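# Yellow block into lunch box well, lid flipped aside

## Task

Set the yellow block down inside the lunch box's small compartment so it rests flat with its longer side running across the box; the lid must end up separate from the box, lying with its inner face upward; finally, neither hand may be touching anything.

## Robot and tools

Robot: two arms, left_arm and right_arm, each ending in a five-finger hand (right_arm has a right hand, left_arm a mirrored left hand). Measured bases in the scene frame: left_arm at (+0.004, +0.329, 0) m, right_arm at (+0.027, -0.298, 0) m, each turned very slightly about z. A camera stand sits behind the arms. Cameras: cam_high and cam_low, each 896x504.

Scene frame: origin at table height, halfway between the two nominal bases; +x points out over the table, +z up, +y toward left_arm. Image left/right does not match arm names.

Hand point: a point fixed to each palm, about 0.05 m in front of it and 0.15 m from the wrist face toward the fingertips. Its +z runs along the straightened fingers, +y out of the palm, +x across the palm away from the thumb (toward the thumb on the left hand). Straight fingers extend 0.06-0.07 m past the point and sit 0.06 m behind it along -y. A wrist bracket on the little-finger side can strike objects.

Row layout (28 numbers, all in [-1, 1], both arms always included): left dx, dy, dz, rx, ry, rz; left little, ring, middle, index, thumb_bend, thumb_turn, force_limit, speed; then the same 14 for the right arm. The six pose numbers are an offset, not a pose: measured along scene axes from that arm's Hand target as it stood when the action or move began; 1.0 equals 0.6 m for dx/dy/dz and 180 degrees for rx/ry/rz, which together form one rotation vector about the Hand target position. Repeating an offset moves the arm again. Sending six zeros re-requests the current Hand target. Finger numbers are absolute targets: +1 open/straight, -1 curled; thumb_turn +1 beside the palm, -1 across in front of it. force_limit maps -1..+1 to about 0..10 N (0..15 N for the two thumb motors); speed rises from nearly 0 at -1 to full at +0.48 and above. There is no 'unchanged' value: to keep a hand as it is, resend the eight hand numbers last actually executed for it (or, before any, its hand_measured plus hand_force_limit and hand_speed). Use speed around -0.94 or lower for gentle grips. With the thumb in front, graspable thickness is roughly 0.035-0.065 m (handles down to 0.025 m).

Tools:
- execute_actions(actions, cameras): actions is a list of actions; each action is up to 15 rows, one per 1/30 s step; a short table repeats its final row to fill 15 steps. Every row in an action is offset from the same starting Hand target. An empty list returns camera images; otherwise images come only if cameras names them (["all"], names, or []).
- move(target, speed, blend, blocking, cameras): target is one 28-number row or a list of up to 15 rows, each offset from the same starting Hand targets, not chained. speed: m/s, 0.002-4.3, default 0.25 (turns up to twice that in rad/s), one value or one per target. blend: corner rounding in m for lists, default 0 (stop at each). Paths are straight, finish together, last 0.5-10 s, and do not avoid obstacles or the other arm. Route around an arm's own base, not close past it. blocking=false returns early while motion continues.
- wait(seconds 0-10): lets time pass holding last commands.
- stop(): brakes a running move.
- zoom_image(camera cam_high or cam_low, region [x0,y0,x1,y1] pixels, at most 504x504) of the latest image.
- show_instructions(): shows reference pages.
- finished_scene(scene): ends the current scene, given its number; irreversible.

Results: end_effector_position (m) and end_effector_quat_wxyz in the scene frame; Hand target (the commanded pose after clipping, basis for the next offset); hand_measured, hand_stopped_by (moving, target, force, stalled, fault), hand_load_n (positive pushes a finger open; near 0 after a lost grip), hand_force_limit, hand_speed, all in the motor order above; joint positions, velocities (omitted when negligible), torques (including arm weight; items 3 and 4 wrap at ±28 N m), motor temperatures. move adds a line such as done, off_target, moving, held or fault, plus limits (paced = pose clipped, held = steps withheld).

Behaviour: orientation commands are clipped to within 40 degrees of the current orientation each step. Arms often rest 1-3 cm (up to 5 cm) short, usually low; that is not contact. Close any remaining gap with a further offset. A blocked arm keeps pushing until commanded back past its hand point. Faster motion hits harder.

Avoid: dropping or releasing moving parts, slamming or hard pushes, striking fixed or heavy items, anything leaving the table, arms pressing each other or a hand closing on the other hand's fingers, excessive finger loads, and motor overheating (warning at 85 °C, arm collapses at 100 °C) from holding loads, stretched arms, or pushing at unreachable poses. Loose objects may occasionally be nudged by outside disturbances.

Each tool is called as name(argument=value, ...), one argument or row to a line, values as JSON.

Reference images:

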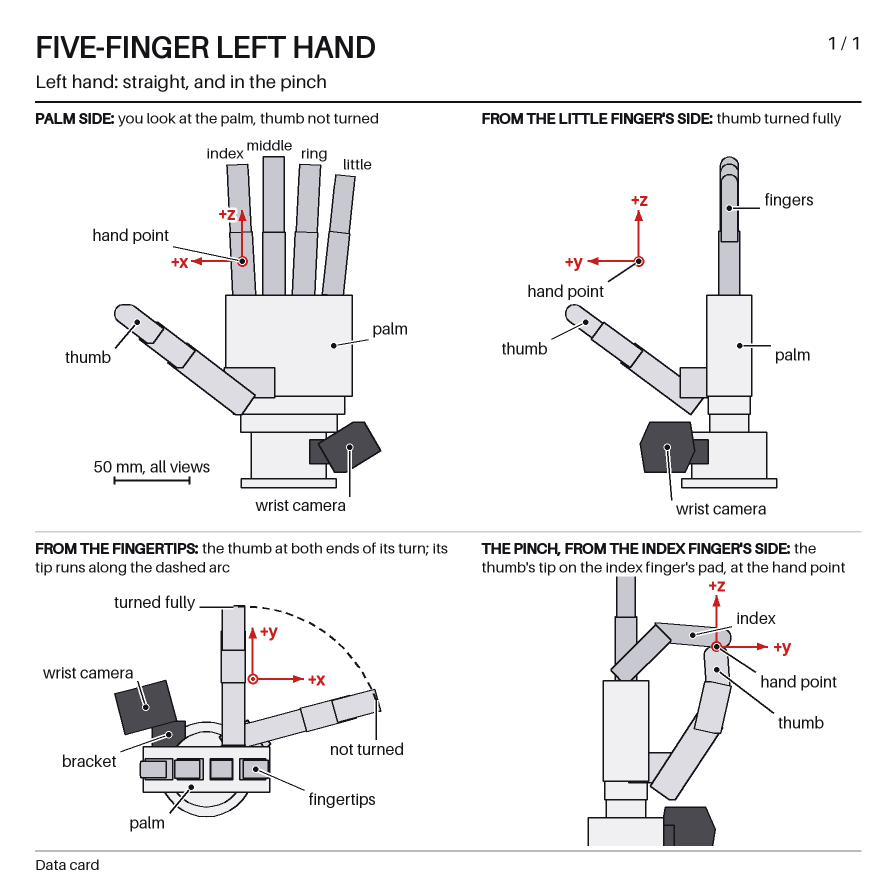

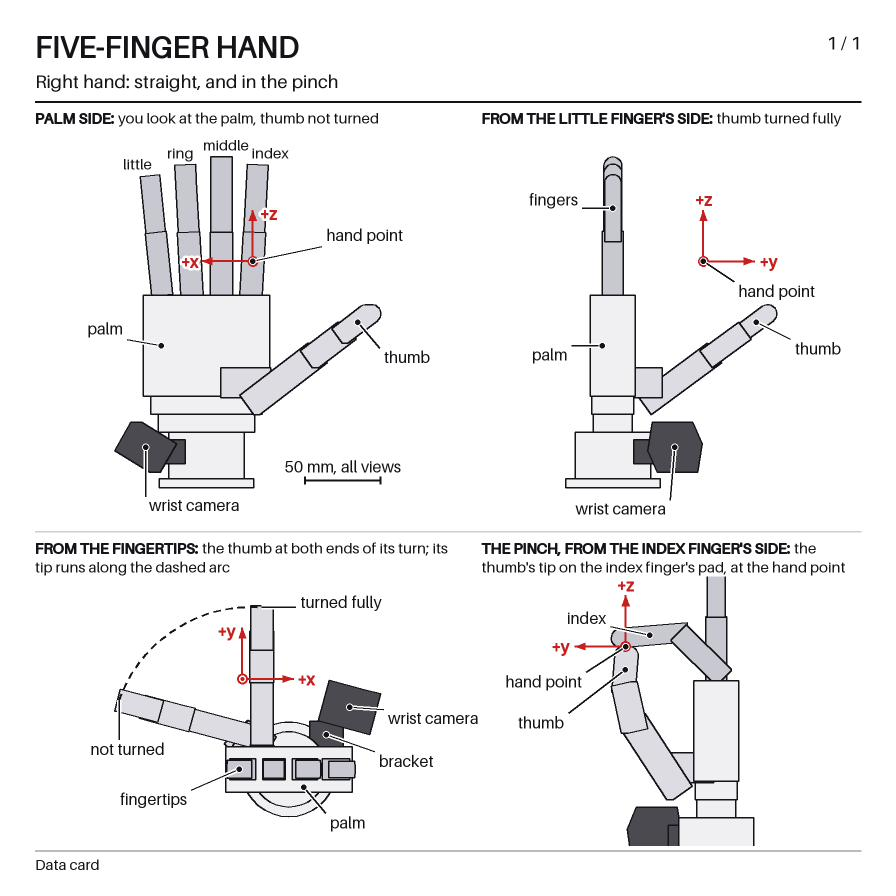

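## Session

execute_actions(
  actions=[],
)

zoom_image(
  camera="cam_high",
  region=[460, 120, 620, 280],
)

Scene clock: 0.00 s.
left_arm: end_effector_position=(+0.0702, +0.0573, +0.1246) hand_measured=(+1.000, +1.000, +1.000, +1.000, +1.000, +1.000) hand_load_n=(+0.0, +0.0, +0.0, +0.0, +0.0, +0.0) hand_stopped_by=(target, target, target, target, target, target) hand_force_limit=0.00 hand_speed=-0.80 end_effector_quat_wxyz=(-0.169, -0.461, +0.871, +0.023) | right_arm: end_effector_position=(+0.4794, -0.2783, +0.2284) hand_measured=(+1.000, +1.000, +1.000, +1.000, +1.000, +1.000) hand_load_n=(+0.0, +0.0, +0.0, +0.0, +0.0, +0.0) hand_stopped_by=(target, target, target, target, target, target) hand_force_limit=0.00 hand_speed=-0.80 end_effector_quat_wxyz=(+0.317, -0.244, +0.677, -0.617)
Joint positions: left_arm=[-0.951 1.282 0.873 -1.262 0.327 -0.321] | right_arm=[0.349 1.106 0.55 0.466 1.155 0.211]
Joint velocities: within noise
Joint torques (N m): no reading
Motor temperatures (°C): left_arm=[39 41 43 40 37 35] | right_arm=[40 37 46 40 38 42]
Heat: left arm: hottest elbow 43 °C; right arm: hottest elbow 46 °C.
Hand target: left_arm +0.0746, +0.0514, +0.1294; -0.167, -0.460, +0.872, +0.015 | right_arm +0.4850, -0.2759, +0.2397; +0.326, -0.236, +0.676, -0.617

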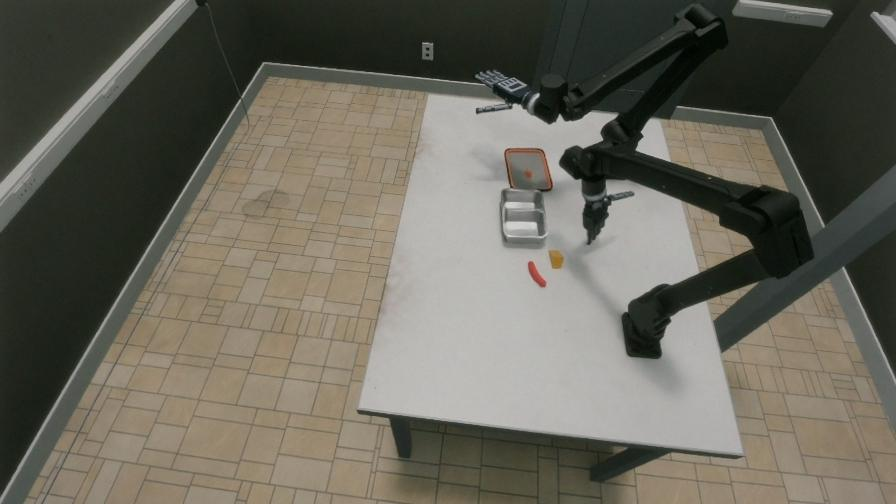

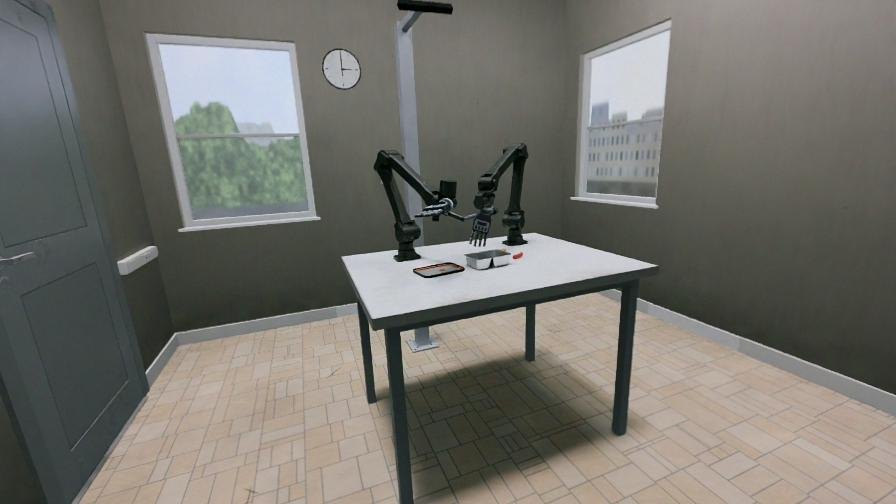

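Scaled by 3.150.

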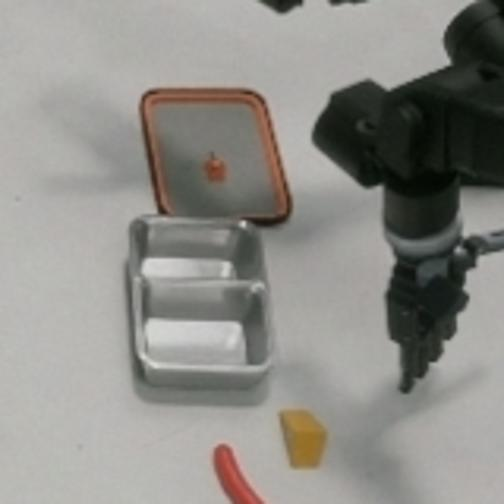

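zoom_image(
  camera="cam_high",
  region=[535, 240, 575, 280],
)

zoom_image(
  camera="cam_high",
  region=[490, 140, 560, 250],
)

zoom_image(
  camera="cam_low",
  region=[410, 230, 530, 290],
)

Scaled by 12.600.

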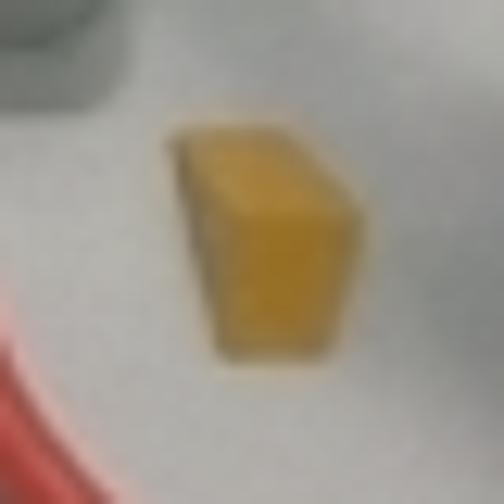

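Scaled by 4.582.

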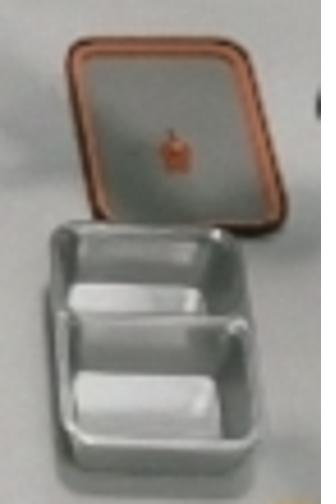

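Scaled by 4.200.

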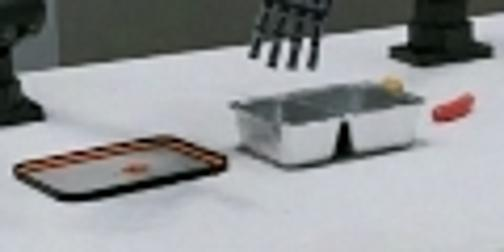

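move(
  target=[
    [0.376,0.614,0.2,0,0,0,1,1,1,1,1,1,0,-0.8, -0.14,0.21,-0.03,0.0316,0.2522,0.2847,-1,-1,0.2,0.2,1,-1,-0.4,0],
    [0.376,0.614,0.2,0,0,0,1,1,1,1,1,1,0,-0.8, -0.405,0.688,-0.14,0.0316,0.2522,0.2847,-1,-1,0.2,0.2,1,-1,-0.4,0],
    [0.376,0.614,0.2,0,0,0,1,1,1,1,1,1,0,-0.8, -0.405,0.688,-0.24,0.0316,0.2522,0.2847,-1,-1,0.2,0.2,1,-1,-0.4,0],
  ],
  speed=0.25,
  blend=[0.05,0.03,0],
  cameras=["cam_high"],
)

zoom_image(
  camera="cam_high",
  region=[510, 210, 590, 290],
)

Scene clock: 9.43 s.
left_arm: end_effector_position=(+0.2896, +0.4119, +0.2396) hand_measured=(+1.000, +1.000, +1.000, +1.000, +1.000, +1.000) hand_load_n=(+0.0, +0.0, +0.0, +0.0, +0.0, +0.0) hand_stopped_by=(target, target, target, target, target, target) hand_force_limit=0.00 hand_speed=-0.80 end_effector_quat_wxyz=(-0.079, -0.468, +0.880, +0.001) | right_arm: end_effector_position=(+0.2411, +0.1310, +0.0992) hand_measured=(-1.000, -1.000, +0.200, +0.200, +1.000, -1.000) hand_load_n=(+0.0, +0.0, +0.5, +0.0, +0.0, +0.0) hand_stopped_by=(target, target, target, target, target, target) hand_force_limit=-0.40 hand_speed=0.00 end_effector_quat_wxyz=(-0.284, +0.699, -0.605, +0.254)
Joint positions: left_arm=[0.213 1.386 1.335 -1.673 0.039 0.826] | right_arm=[1.201 1.428 0.976 -0.72 0.691 0.97]
Joint torques (N m): left_arm=[1.67 -6.89 13.6 -1.03 -0.07 -0.06] | right_arm=[1.03 -9.23 9.1 1.37 0.68 0.22]
Heat: left arm: hottest elbow 44 °C; right arm: hottest elbow 48 °C.
Hand target: left_arm +0.3002, +0.4198, +0.2493; -0.167, -0.460, +0.872, +0.015 | right_arm +0.2420, +0.1369, +0.0955; -0.287, +0.695, -0.609, +0.252
Off the commanded pose: left_arm 0.016 m, 10 deg | right_arm 0.007 m, 1 deg.
joint sent to its limit (left arm) — joint 4 (wrist pitch), lower limit. The joint targets are off in orientation, not in position.
move: off_target (left_arm)
Images, in order (width x height): cam_high 896x504.

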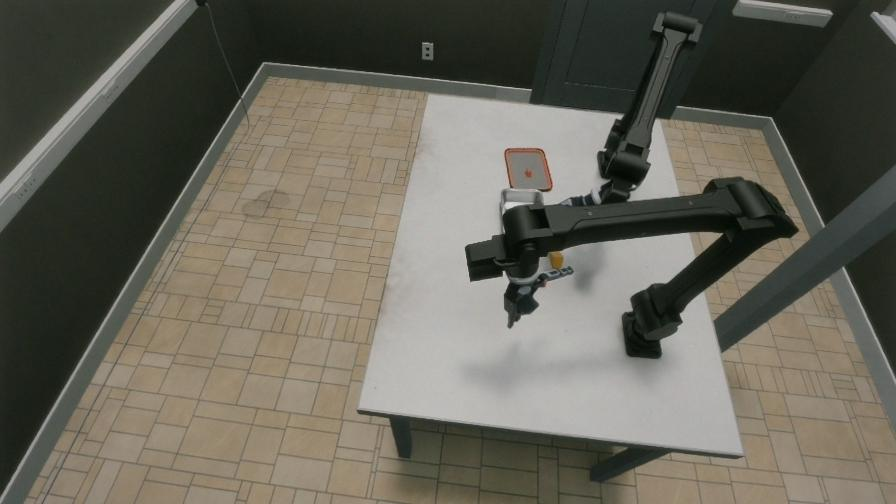

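Scaled by 6.300.

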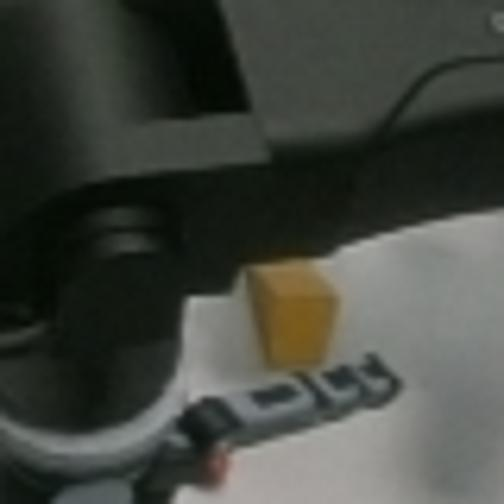

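move(
  target=[0.0,0.3,0,0,0,0,1,1,1,1,1,1,0,-0.8, 0,0,0,0,0,0,-1,-1,0.2,0.2,1,-1,-0.4,0],
  speed=0.3,
  cameras=["cam_high"],
)

zoom_image(
  camera="cam_high",
  region=[510, 210, 590, 290],
)

Scene clock: 11.53 s.
left_arm: end_effector_position=(+0.2910, +0.5909, +0.2413) hand_measured=(+1.000, +1.000, +1.000, +1.000, +1.000, +1.000) hand_load_n=(+0.0, +0.0, +0.0, +0.0, +0.0, +0.0) hand_stopped_by=(target, target, target, target, target, target) hand_force_limit=0.00 hand_speed=-0.80 end_effector_quat_wxyz=(-0.075, -0.464, +0.882, +0.038) | right_arm: end_effector_position=(+0.2411, +0.1311, +0.0992) hand_measured=(-1.000, -1.000, +0.200, +0.200, +1.000, -1.000) hand_load_n=(+0.0, +0.0, +0.0, +0.0, +0.0, +0.0) hand_stopped_by=(target, target, target, target, target, target) hand_force_limit=-0.40 hand_speed=0.00 end_effector_quat_wxyz=(-0.284, +0.699, -0.605, +0.254)
Joint positions: left_arm=[0.566 1.571 1.533 -1.675 -0.09 1.178] | right_arm=[1.201 1.428 0.976 -0.72 0.691 0.971]
Joint torques (N m): left_arm=[0.56 -9.7 13.59 -0.87 -0.21 -0.04] | right_arm=[1.67 -9.05 9.18 1.51 0.72 0.25]
Heat: left arm: hottest elbow 45 °C; right arm: hottest elbow 48 °C.
Hand target: left_arm +0.3002, +0.5999, +0.2494; -0.167, -0.460, +0.872, +0.015 | right_arm +0.2420, +0.1369, +0.0955; -0.287, +0.695, -0.609, +0.252
Off the commanded pose: left_arm 0.015 m, 11 deg | right_arm 0.007 m, 1 deg.
joint sent to its limit (left arm) — joint 4 (wrist pitch), lower limit. The joint targets are off in orientation, not in position.
move: off_target (left_arm)
Images, in order (width x height): cam_high 896x504.

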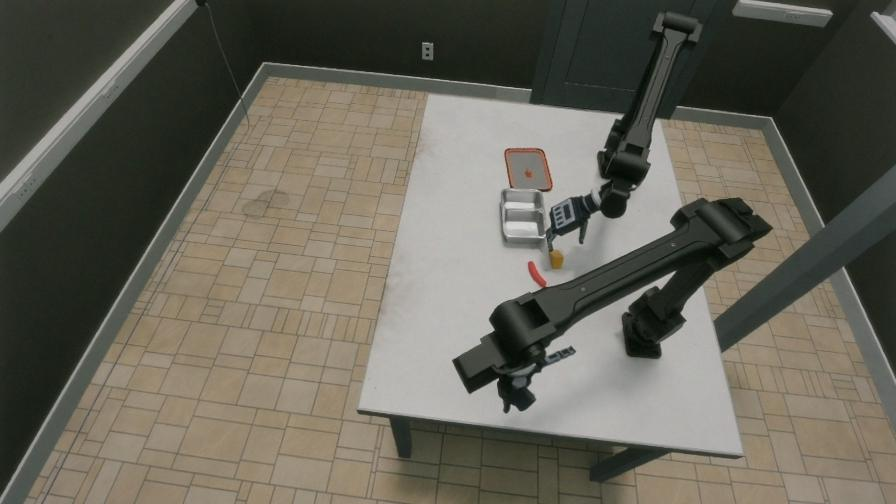

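Scaled by 6.300.

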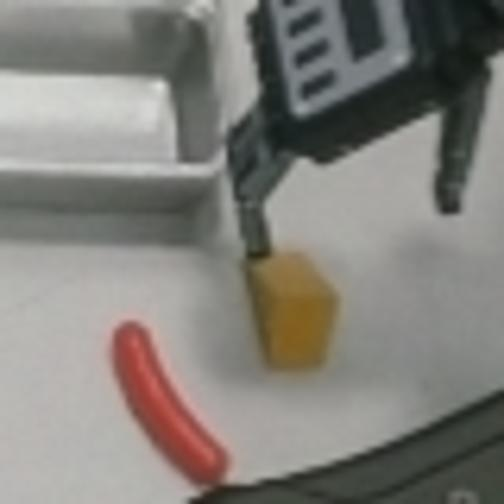

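move(
  target=[
    [0,0,0,0,0,0,1,1,1,1,1,1,0,-0.8, 0.003,-0.002,-0.099,0,0,0,-1,-1,0.2,0.2,1,-1,-0.4,0],
    [0,0,0,0,0,0,1,1,1,1,1,1,0,-0.8, 0.003,-0.002,-0.099,0,0,0,-1,-1,-0.0,-0.0,0.65,-1,-0.4,-0.8],
  ],
  speed=0.08,
  cameras=["cam_high"],
)

zoom_image(
  camera="cam_high",
  region=[510, 210, 590, 290],
)

Scene clock: 16.17 s.
left_arm: end_effector_position=(+0.2910, +0.5910, +0.2414) hand_measured=(+1.000, +1.000, +1.000, +1.000, +1.000, +1.000) hand_load_n=(+0.0, +0.0, +0.0, +0.0, +0.0, +0.0) hand_stopped_by=(target, target, target, target, target, target) hand_force_limit=0.00 hand_speed=-0.80 end_effector_quat_wxyz=(-0.075, -0.464, +0.882, +0.038) | right_arm: end_effector_position=(+0.2417, +0.1329, +0.0420) hand_measured=(-1.000, -1.000, +0.000, +0.000, +0.650, -1.000) hand_load_n=(+0.0, +0.0, +0.0, +0.0, +0.0, +0.5) hand_stopped_by=(target, target, target, target, target, target) hand_force_limit=-0.40 hand_speed=-0.80 end_effector_quat_wxyz=(-0.287, +0.698, -0.606, +0.252)
Joint positions: left_arm=[0.566 1.571 1.533 -1.675 -0.09 1.179] | right_arm=[1.201 1.514 0.893 -0.543 0.691 0.971]
Joint torques (N m): left_arm=[0.38 -9.17 13.44 -0.88 -0.21 -0.05] | right_arm=[1.14 -9.82 8.14 1.26 0.64 0.19]
Heat: left arm: hottest elbow 46 °C; right arm: hottest elbow 48 °C.
Hand target: left_arm +0.3002, +0.5999, +0.2494; -0.167, -0.460, +0.872, +0.015 | right_arm +0.2437, +0.1356, +0.0361; -0.287, +0.695, -0.609, +0.252
Off the commanded pose: left_arm 0.015 m, 11 deg | right_arm 0.007 m, 1 deg.
joint sent to its limit (left arm) — joint 4 (wrist pitch), lower limit. The joint targets are off in orientation, not in position.
move: off_target (left_arm)
Images, in order (width x height): cam_high 896x504.

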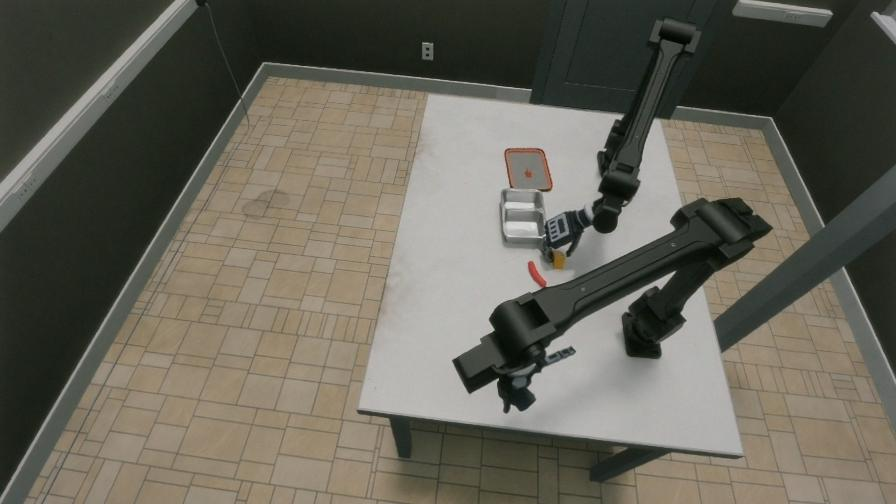

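Scaled by 6.300.

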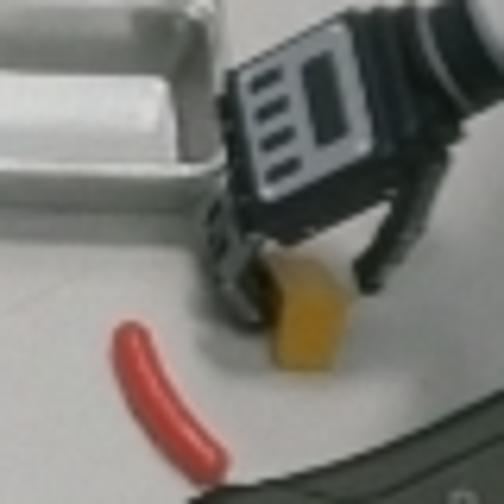

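move(
  target=[
    [0,0,0,0,0,0,1,1,1,1,1,1,0,-0.8, 0.003,-0.002,-0.012,0,0,0,-1,-1,0.0,0.0,0.65,-1,-0.4,-0.8],
    [0,0,0,0,0,0,1,1,1,1,1,1,0,-0.8, 0.003,-0.002,-0.012,0,0,0,-1,-1,-0.35,-0.35,0.1,-1,-0.35,-0.88],
  ],
  speed=0.06,
  cameras=["cam_high"],
)

zoom_image(
  camera="cam_high",
  region=[510, 210, 590, 290],
)

Scene clock: 19.07 s.
left_arm: end_effector_position=(+0.2910, +0.5910, +0.2414) hand_measured=(+1.000, +1.000, +1.000, +1.000, +1.000, +1.000) hand_load_n=(+0.0, +0.0, +0.0, +0.0, +0.0, +0.0) hand_stopped_by=(target, target, target, target, target, target) hand_force_limit=0.00 hand_speed=-0.80 end_effector_quat_wxyz=(-0.075, -0.464, +0.882, +0.038) | right_arm: end_effector_position=(+0.2422, +0.1345, +0.0379) hand_measured=(-1.000, -1.000, -0.086, -0.120, +0.608, -1.000) hand_load_n=(+0.0, +0.0, +5.0, +4.0, +8.5, -1.5) hand_stopped_by=(target, target, force, force, force, target) hand_force_limit=-0.35 hand_speed=-0.88 end_effector_quat_wxyz=(-0.291, +0.696, -0.607, +0.251)
Joint positions: left_arm=[0.566 1.571 1.533 -1.675 -0.09 1.179] | right_arm=[1.201 1.521 0.885 -0.518 0.691 0.971]
Joint torques (N m): left_arm=[1.14 -10.11 13.48 -0.96 -0.24 -0.07] | right_arm=[0.44 -9.23 7.92 1.46 0.53 0.15]
Heat: left arm: hottest elbow 46 °C; right arm: hottest elbow 49 °C.
Hand target: left_arm +0.3002, +0.5999, +0.2494; -0.167, -0.460, +0.872, +0.015 | right_arm +0.2455, +0.1345, +0.0289; -0.287, +0.695, -0.609, +0.252
Off the commanded pose: left_arm 0.015 m, 11 deg | right_arm 0.010 m, 1 deg.
joint sent to its limit (left arm) — joint 4 (wrist pitch), lower limit. The joint targets are off in orientation, not in position.
move: off_target (left_arm)
Images, in order (width x height): cam_high 896x504.

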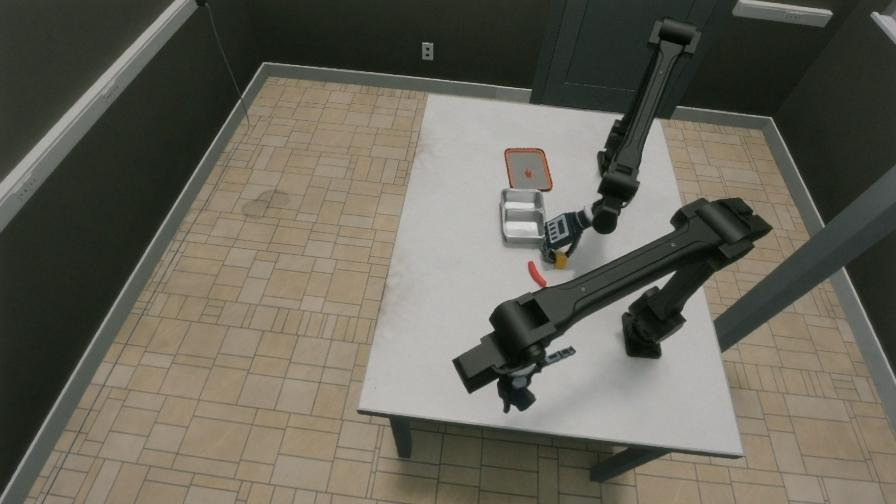

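Scaled by 6.300.

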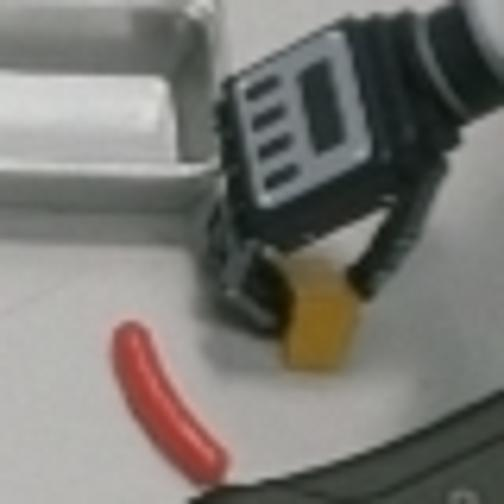

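move(
  target=[
    [0,0,0,0,0,0,1,1,1,1,1,1,0,-0.8, 0,0,0.25,0,0,0,-1,-1,-0.35,-0.35,0.1,-1,-0.35,-0.88],
    [0,0,0,0,0,0,1,1,1,1,1,1,0,-0.8, 0.174,-0.2875,0.25,0,0,0.494,-1,-1,-0.35,-0.35,0.1,-1,-0.35,-0.88],
    [0,0,0,0,0,0,1,1,1,1,1,1,0,-0.8, 0.174,-0.2875,0.152,0,0,0.494,-1,-1,-0.35,-0.35,0.1,-1,-0.35,-0.88],
  ],
  speed=[0.1,0.22,0.1],
  blend=[0.03,0.02,0],
  cameras=["all"],
)

zoom_image(
  camera="cam_high",
  region=[485, 150, 565, 230],
)

zoom_image(
  camera="cam_low",
  region=[440, 200, 520, 280],
)

Scene clock: 26.93 s.
left_arm: end_effector_position=(+0.2910, +0.5910, +0.2414) hand_measured=(+1.000, +1.000, +1.000, +1.000, +1.000, +1.000) hand_load_n=(+0.0, +0.0, +0.0, +0.0, +0.0, +0.0) hand_stopped_by=(target, target, target, target, target, target) hand_force_limit=0.00 hand_speed=-0.80 end_effector_quat_wxyz=(-0.075, -0.464, +0.882, +0.038) | right_arm: end_effector_position=(+0.3432, -0.0381, +0.1245) hand_measured=(-1.000, -1.000, -0.086, -0.120, +0.608, -1.000) hand_load_n=(+0.0, +0.0, +5.5, +3.5, +8.5, -1.5) hand_stopped_by=(target, target, force, force, force, target) hand_force_limit=-0.35 hand_speed=-0.88 end_effector_quat_wxyz=(-0.380, +0.923, +0.047, -0.025)
Joint positions: left_arm=[0.566 1.571 1.533 -1.675 -0.09 1.179] | right_arm=[0.385 1.388 1.012 -0.888 -0.73 -1.112]
Joint torques (N m): left_arm=[1.08 -9 13.5 -1.1 -0.18 -0.05] | right_arm=[0.03 -8.76 9.24 1.35 -0.73 -0.11]
Heat: left arm: hottest elbow 47 °C; right arm: hottest elbow 49 °C.
Hand target: left_arm +0.3002, +0.5999, +0.2494; -0.167, -0.460, +0.872, +0.015 | right_arm +0.3500, -0.0380, +0.1202; -0.382, +0.923, +0.052, -0.021
Off the commanded pose: left_arm 0.015 m, 11 deg | right_arm 0.008 m, 1 deg.
joint sent to its limit (left arm) — joint 4 (wrist pitch), lower limit. The joint targets are off in orientation, not in position.
move: off_target (left_arm)

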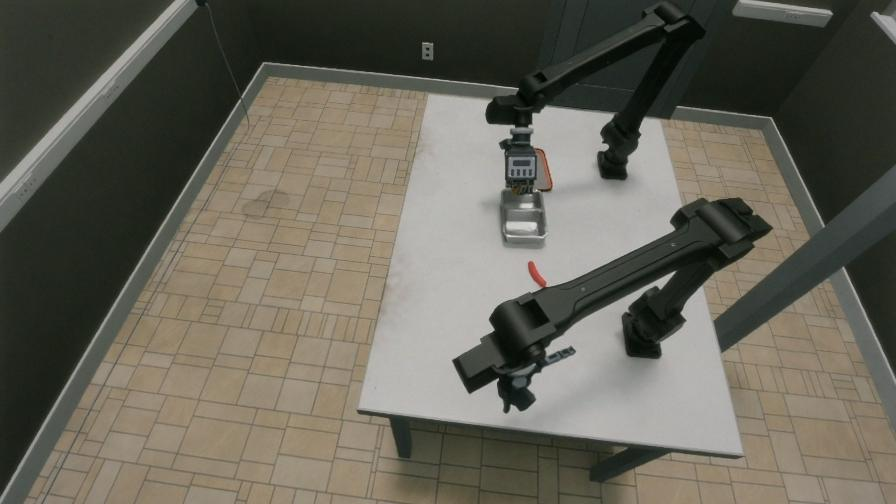

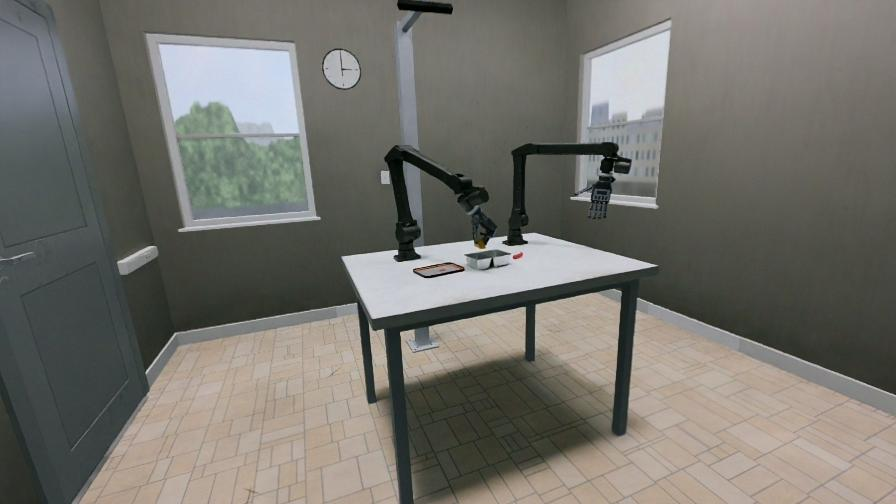

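Scaled by 6.300.

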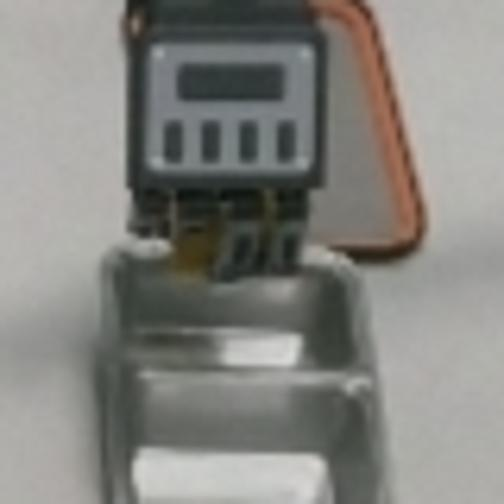

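Scaled by 6.300.

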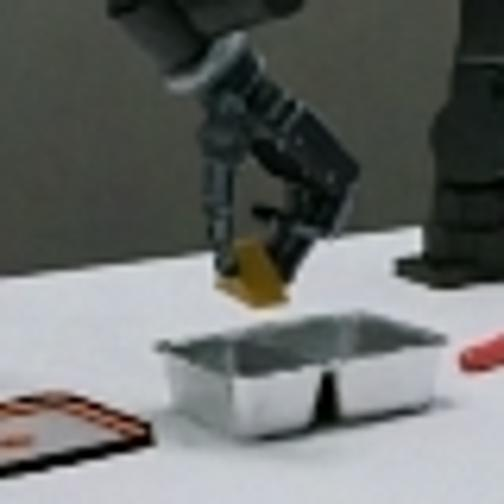

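move(
  target=[0,0,0,0,0,0,1,1,1,1,1,1,0,-0.8, -0.0235,-0.003,-0.09,0,0,0,-1,-1,-0.35,-0.35,0.1,-1,-0.35,-0.88],
  speed=0.08,
  cameras=["all"],
)

zoom_image(
  camera="cam_high",
  region=[485, 150, 565, 230],
)

zoom_image(
  camera="cam_low",
  region=[440, 200, 520, 280],
)

Scene clock: 29.77 s.
left_arm: end_effector_position=(+0.2910, +0.5910, +0.2414) hand_measured=(+1.000, +1.000, +1.000, +1.000, +1.000, +1.000) hand_load_n=(+0.0, +0.0, +0.0, +0.0, +0.0, +0.0) hand_stopped_by=(target, target, target, target, target, target) hand_force_limit=0.00 hand_speed=-0.80 end_effector_quat_wxyz=(-0.075, -0.464, +0.882, +0.038) | right_arm: end_effector_position=(+0.3339, -0.0425, +0.0716) hand_measured=(-1.000, -1.000, -0.086, -0.120, +0.608, -1.000) hand_load_n=(+0.0, +0.0, +6.0, +3.5, +8.5, -1.5) hand_stopped_by=(target, target, force, force, force, target) hand_force_limit=-0.35 hand_speed=-0.88 end_effector_quat_wxyz=(-0.382, +0.923, +0.050, -0.020)
Joint positions: left_arm=[0.566 1.571 1.533 -1.675 -0.09 1.179] | right_arm=[0.385 1.42 0.889 -0.72 -0.73 -1.112]
Joint torques (N m): left_arm=[0.85 -9.17 13.45 -0.91 -0.22 -0.07] | right_arm=[1.32 -8.18 8.39 1.26 -0.56 0.1]
Heat: left arm: hottest elbow 47 °C; right arm: hottest elbow 49 °C.
Hand target: left_arm +0.3002, +0.5999, +0.2494; -0.167, -0.460, +0.872, +0.015 | right_arm +0.3359, -0.0398, +0.0662; -0.382, +0.923, +0.052, -0.021
Off the commanded pose: left_arm 0.015 m, 11 deg | right_arm 0.006 m, 0 deg.
joint sent to its limit (left arm) — joint 4 (wrist pitch), lower limit. The joint targets are off in orientation, not in position.
move: off_target (left_arm)

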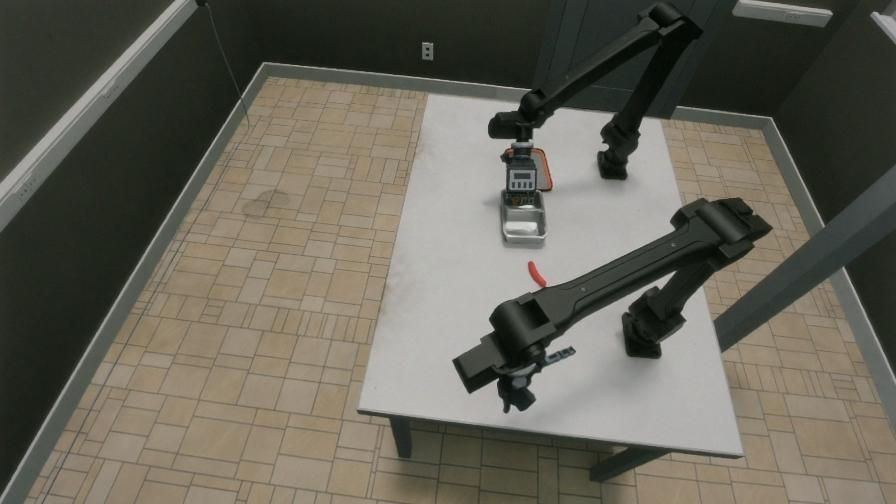

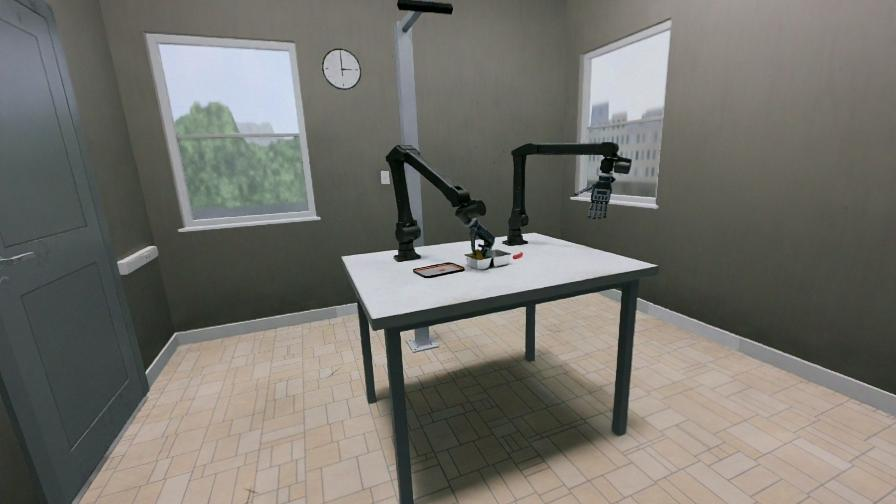

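Scaled by 6.300.

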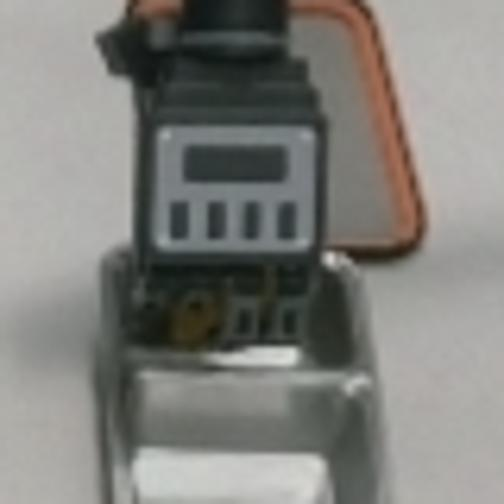

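Scaled by 6.300.

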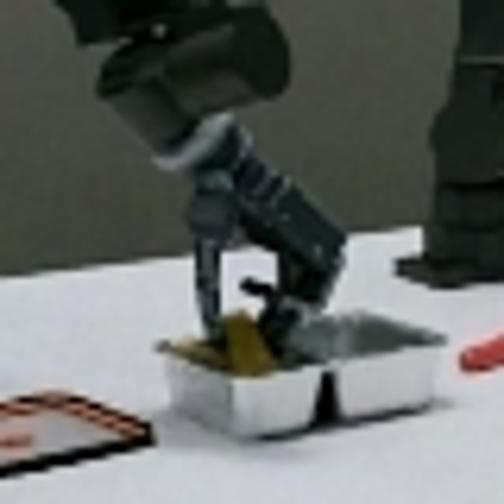

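move(
  target=[0,0,0,0,0,0,1,1,1,1,1,1,0,-0.8, 0.0,0.007,-0.027,0,0,0,-1,-1,-0.35,-0.35,0.1,-1,-0.35,-0.88],
  speed=0.05,
  cameras=["all"],
)

zoom_image(
  camera="cam_high",
  region=[485, 150, 565, 230],
)

zoom_image(
  camera="cam_low",
  region=[440, 200, 520, 280],
)

Scene clock: 32.33 s.
left_arm: end_effector_position=(+0.2910, +0.5910, +0.2414) hand_measured=(+1.000, +1.000, +1.000, +1.000, +1.000, +1.000) hand_load_n=(+0.0, +0.0, +0.0, +0.0, +0.0, +0.0) hand_stopped_by=(target, target, target, target, target, target) hand_force_limit=0.00 hand_speed=-0.80 end_effector_quat_wxyz=(-0.075, -0.464, +0.882, +0.038) | right_arm: end_effector_position=(+0.3383, -0.0404, +0.0600) hand_measured=(-1.000, -1.000, -0.086, -0.120, +0.610, -1.000) hand_load_n=(+0.0, +0.0, +4.5, +3.0, +9.0, -1.0) hand_stopped_by=(target, target, force, force, force, target) hand_force_limit=-0.35 hand_speed=-0.88 end_effector_quat_wxyz=(-0.385, +0.921, +0.053, -0.013)
Joint positions: left_arm=[0.566 1.571 1.533 -1.675 -0.09 1.179] | right_arm=[0.386 1.44 0.874 -0.667 -0.73 -1.112]
Joint torques (N m): left_arm=[0.97 -9.05 13.52 -0.88 -0.23 -0.08] | right_arm=[1.96 -8 8.08 1.24 -0.47 0.22]
Motor temperatures (°C): left_arm=[39 41 48 40 37 35] | right_arm=[39 38 49 40 38 42]
Heat: left arm: hottest elbow 48 °C; right arm: hottest elbow 49 °C.
Hand target: left_arm +0.3002, +0.5999, +0.2494; -0.167, -0.460, +0.872, +0.015 | right_arm +0.3359, -0.0356, +0.0501; -0.382, +0.922, +0.051, -0.021
Off the commanded pose: left_arm 0.015 m, 11 deg | right_arm 0.011 m, 1 deg.
joint sent to its limit (left arm) — joint 4 (wrist pitch), lower limit. The joint targets are off in orientation, not in position.
move: off_target (left_arm, right_arm)

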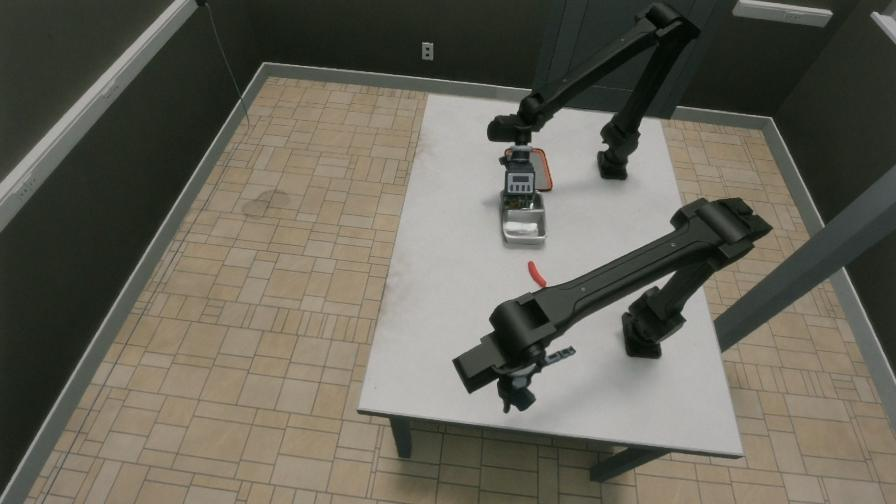

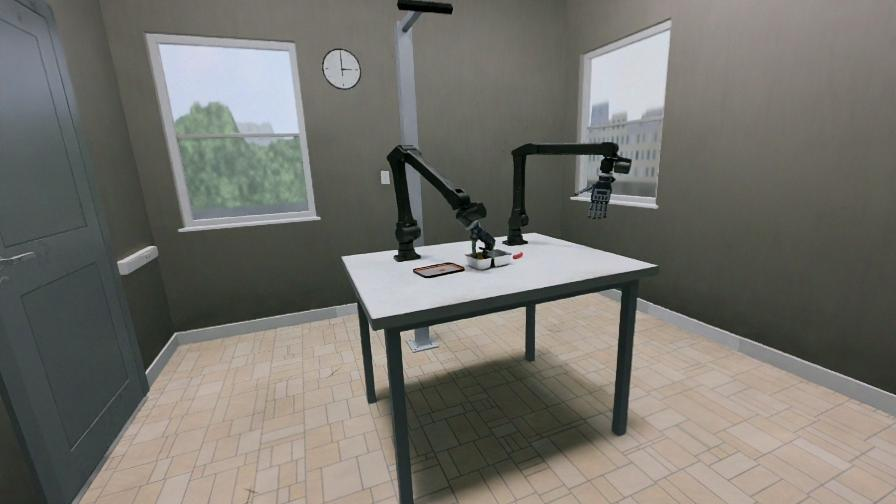

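Scaled by 6.300.

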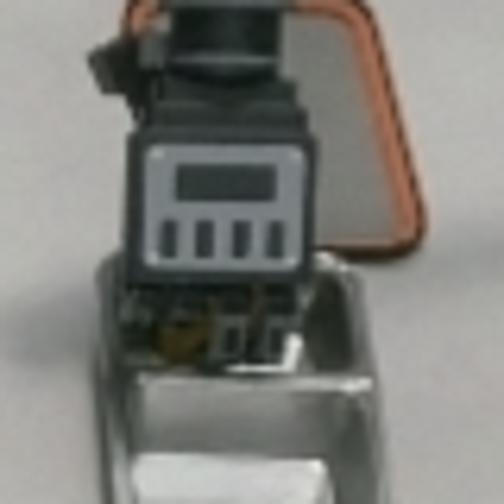

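Scaled by 6.300.

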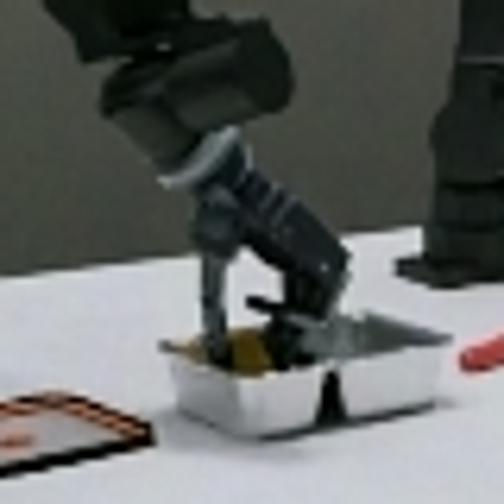

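move(
  target=[0,0,0,0,0,0,1,1,1,1,1,1,0,-0.8, -0.007,-0.008,-0.008,0,0,0,-1,-1,-0.35,-0.35,0.1,-1,-0.35,-0.88],
  speed=0.04,
  cameras=["all"],
)

zoom_image(
  camera="cam_high",
  region=[485, 150, 565, 230],
)

zoom_image(
  camera="cam_low",
  region=[440, 200, 520, 280],
)

Scene clock: 33.80 s.
left_arm: end_effector_position=(+0.2910, +0.5910, +0.2414) hand_measured=(+1.000, +1.000, +1.000, +1.000, +1.000, +1.000) hand_load_n=(+0.0, +0.0, +0.0, +0.0, +0.0, +0.0) hand_stopped_by=(target, target, target, target, target, target) hand_force_limit=0.00 hand_speed=-0.80 end_effector_quat_wxyz=(-0.075, -0.464, +0.882, +0.038) | right_arm: end_effector_position=(+0.3337, -0.0426, +0.0540) hand_measured=(-1.000, -1.000, -0.086, -0.120, +0.610, -1.000) hand_load_n=(+0.5, +0.0, +4.5, +3.5, +9.0, -1.0) hand_stopped_by=(target, target, force, force, force, target) hand_force_limit=-0.35 hand_speed=-0.88 end_effector_quat_wxyz=(-0.384, +0.922, +0.052, -0.015)
Joint positions: left_arm=[0.566 1.571 1.533 -1.675 -0.09 1.179] | right_arm=[0.386 1.44 0.855 -0.654 -0.73 -1.112]
Joint torques (N m): left_arm=[1.44 -10.11 13.44 -0.91 -0.25 -0.06] | right_arm=[1.85 -8.59 7.64 1.22 -0.56 0.14]
Heat: left arm: hottest elbow 48 °C; right arm: hottest elbow 49 °C.
Hand target: left_arm +0.3002, +0.5999, +0.2494; -0.167, -0.460, +0.872, +0.015 | right_arm +0.3316, -0.0405, +0.0452; -0.382, +0.923, +0.051, -0.021
Off the commanded pose: left_arm 0.015 m, 11 deg | right_arm 0.009 m, 1 deg.
joint sent to its limit (left arm) — joint 4 (wrist pitch), lower limit. The joint targets are off in orientation, not in position.
move: off_target (left_arm)

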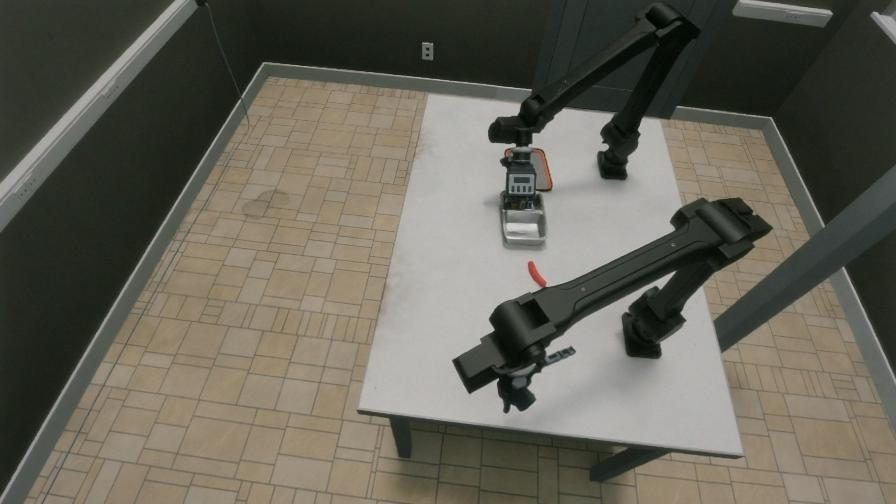

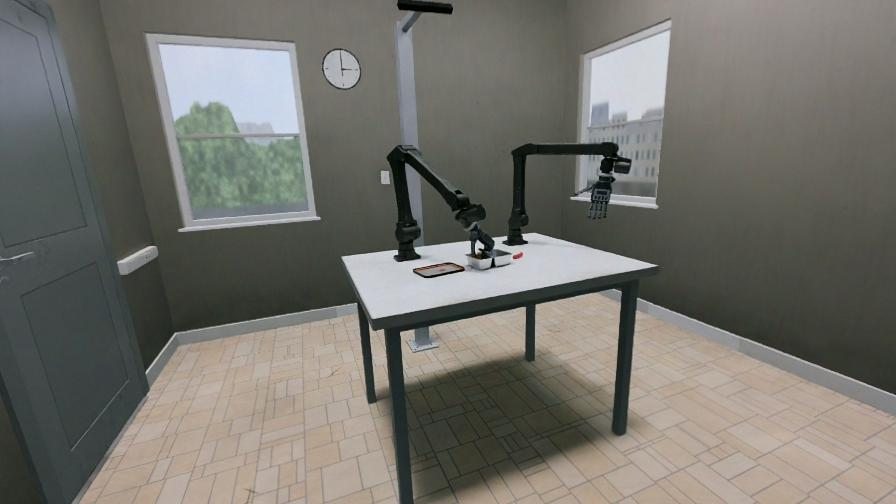

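Scaled by 6.300.

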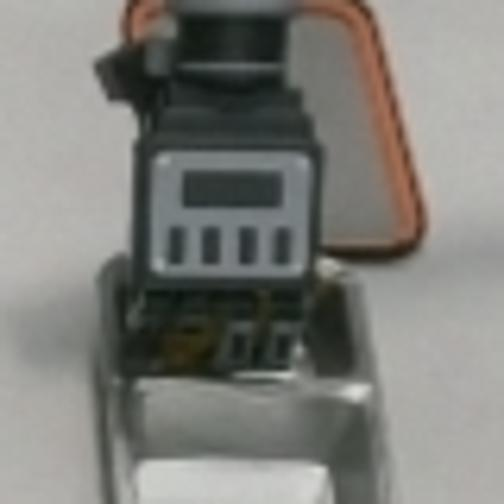

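Scaled by 6.300.

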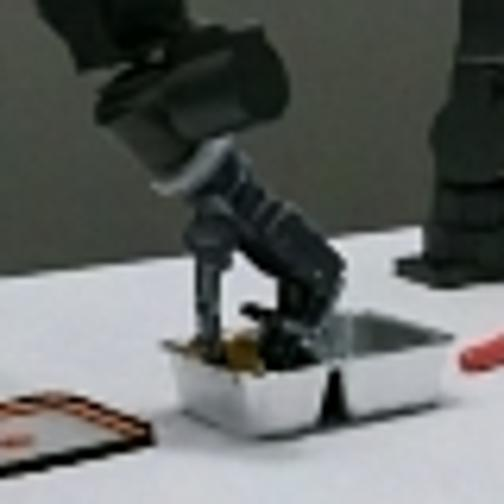

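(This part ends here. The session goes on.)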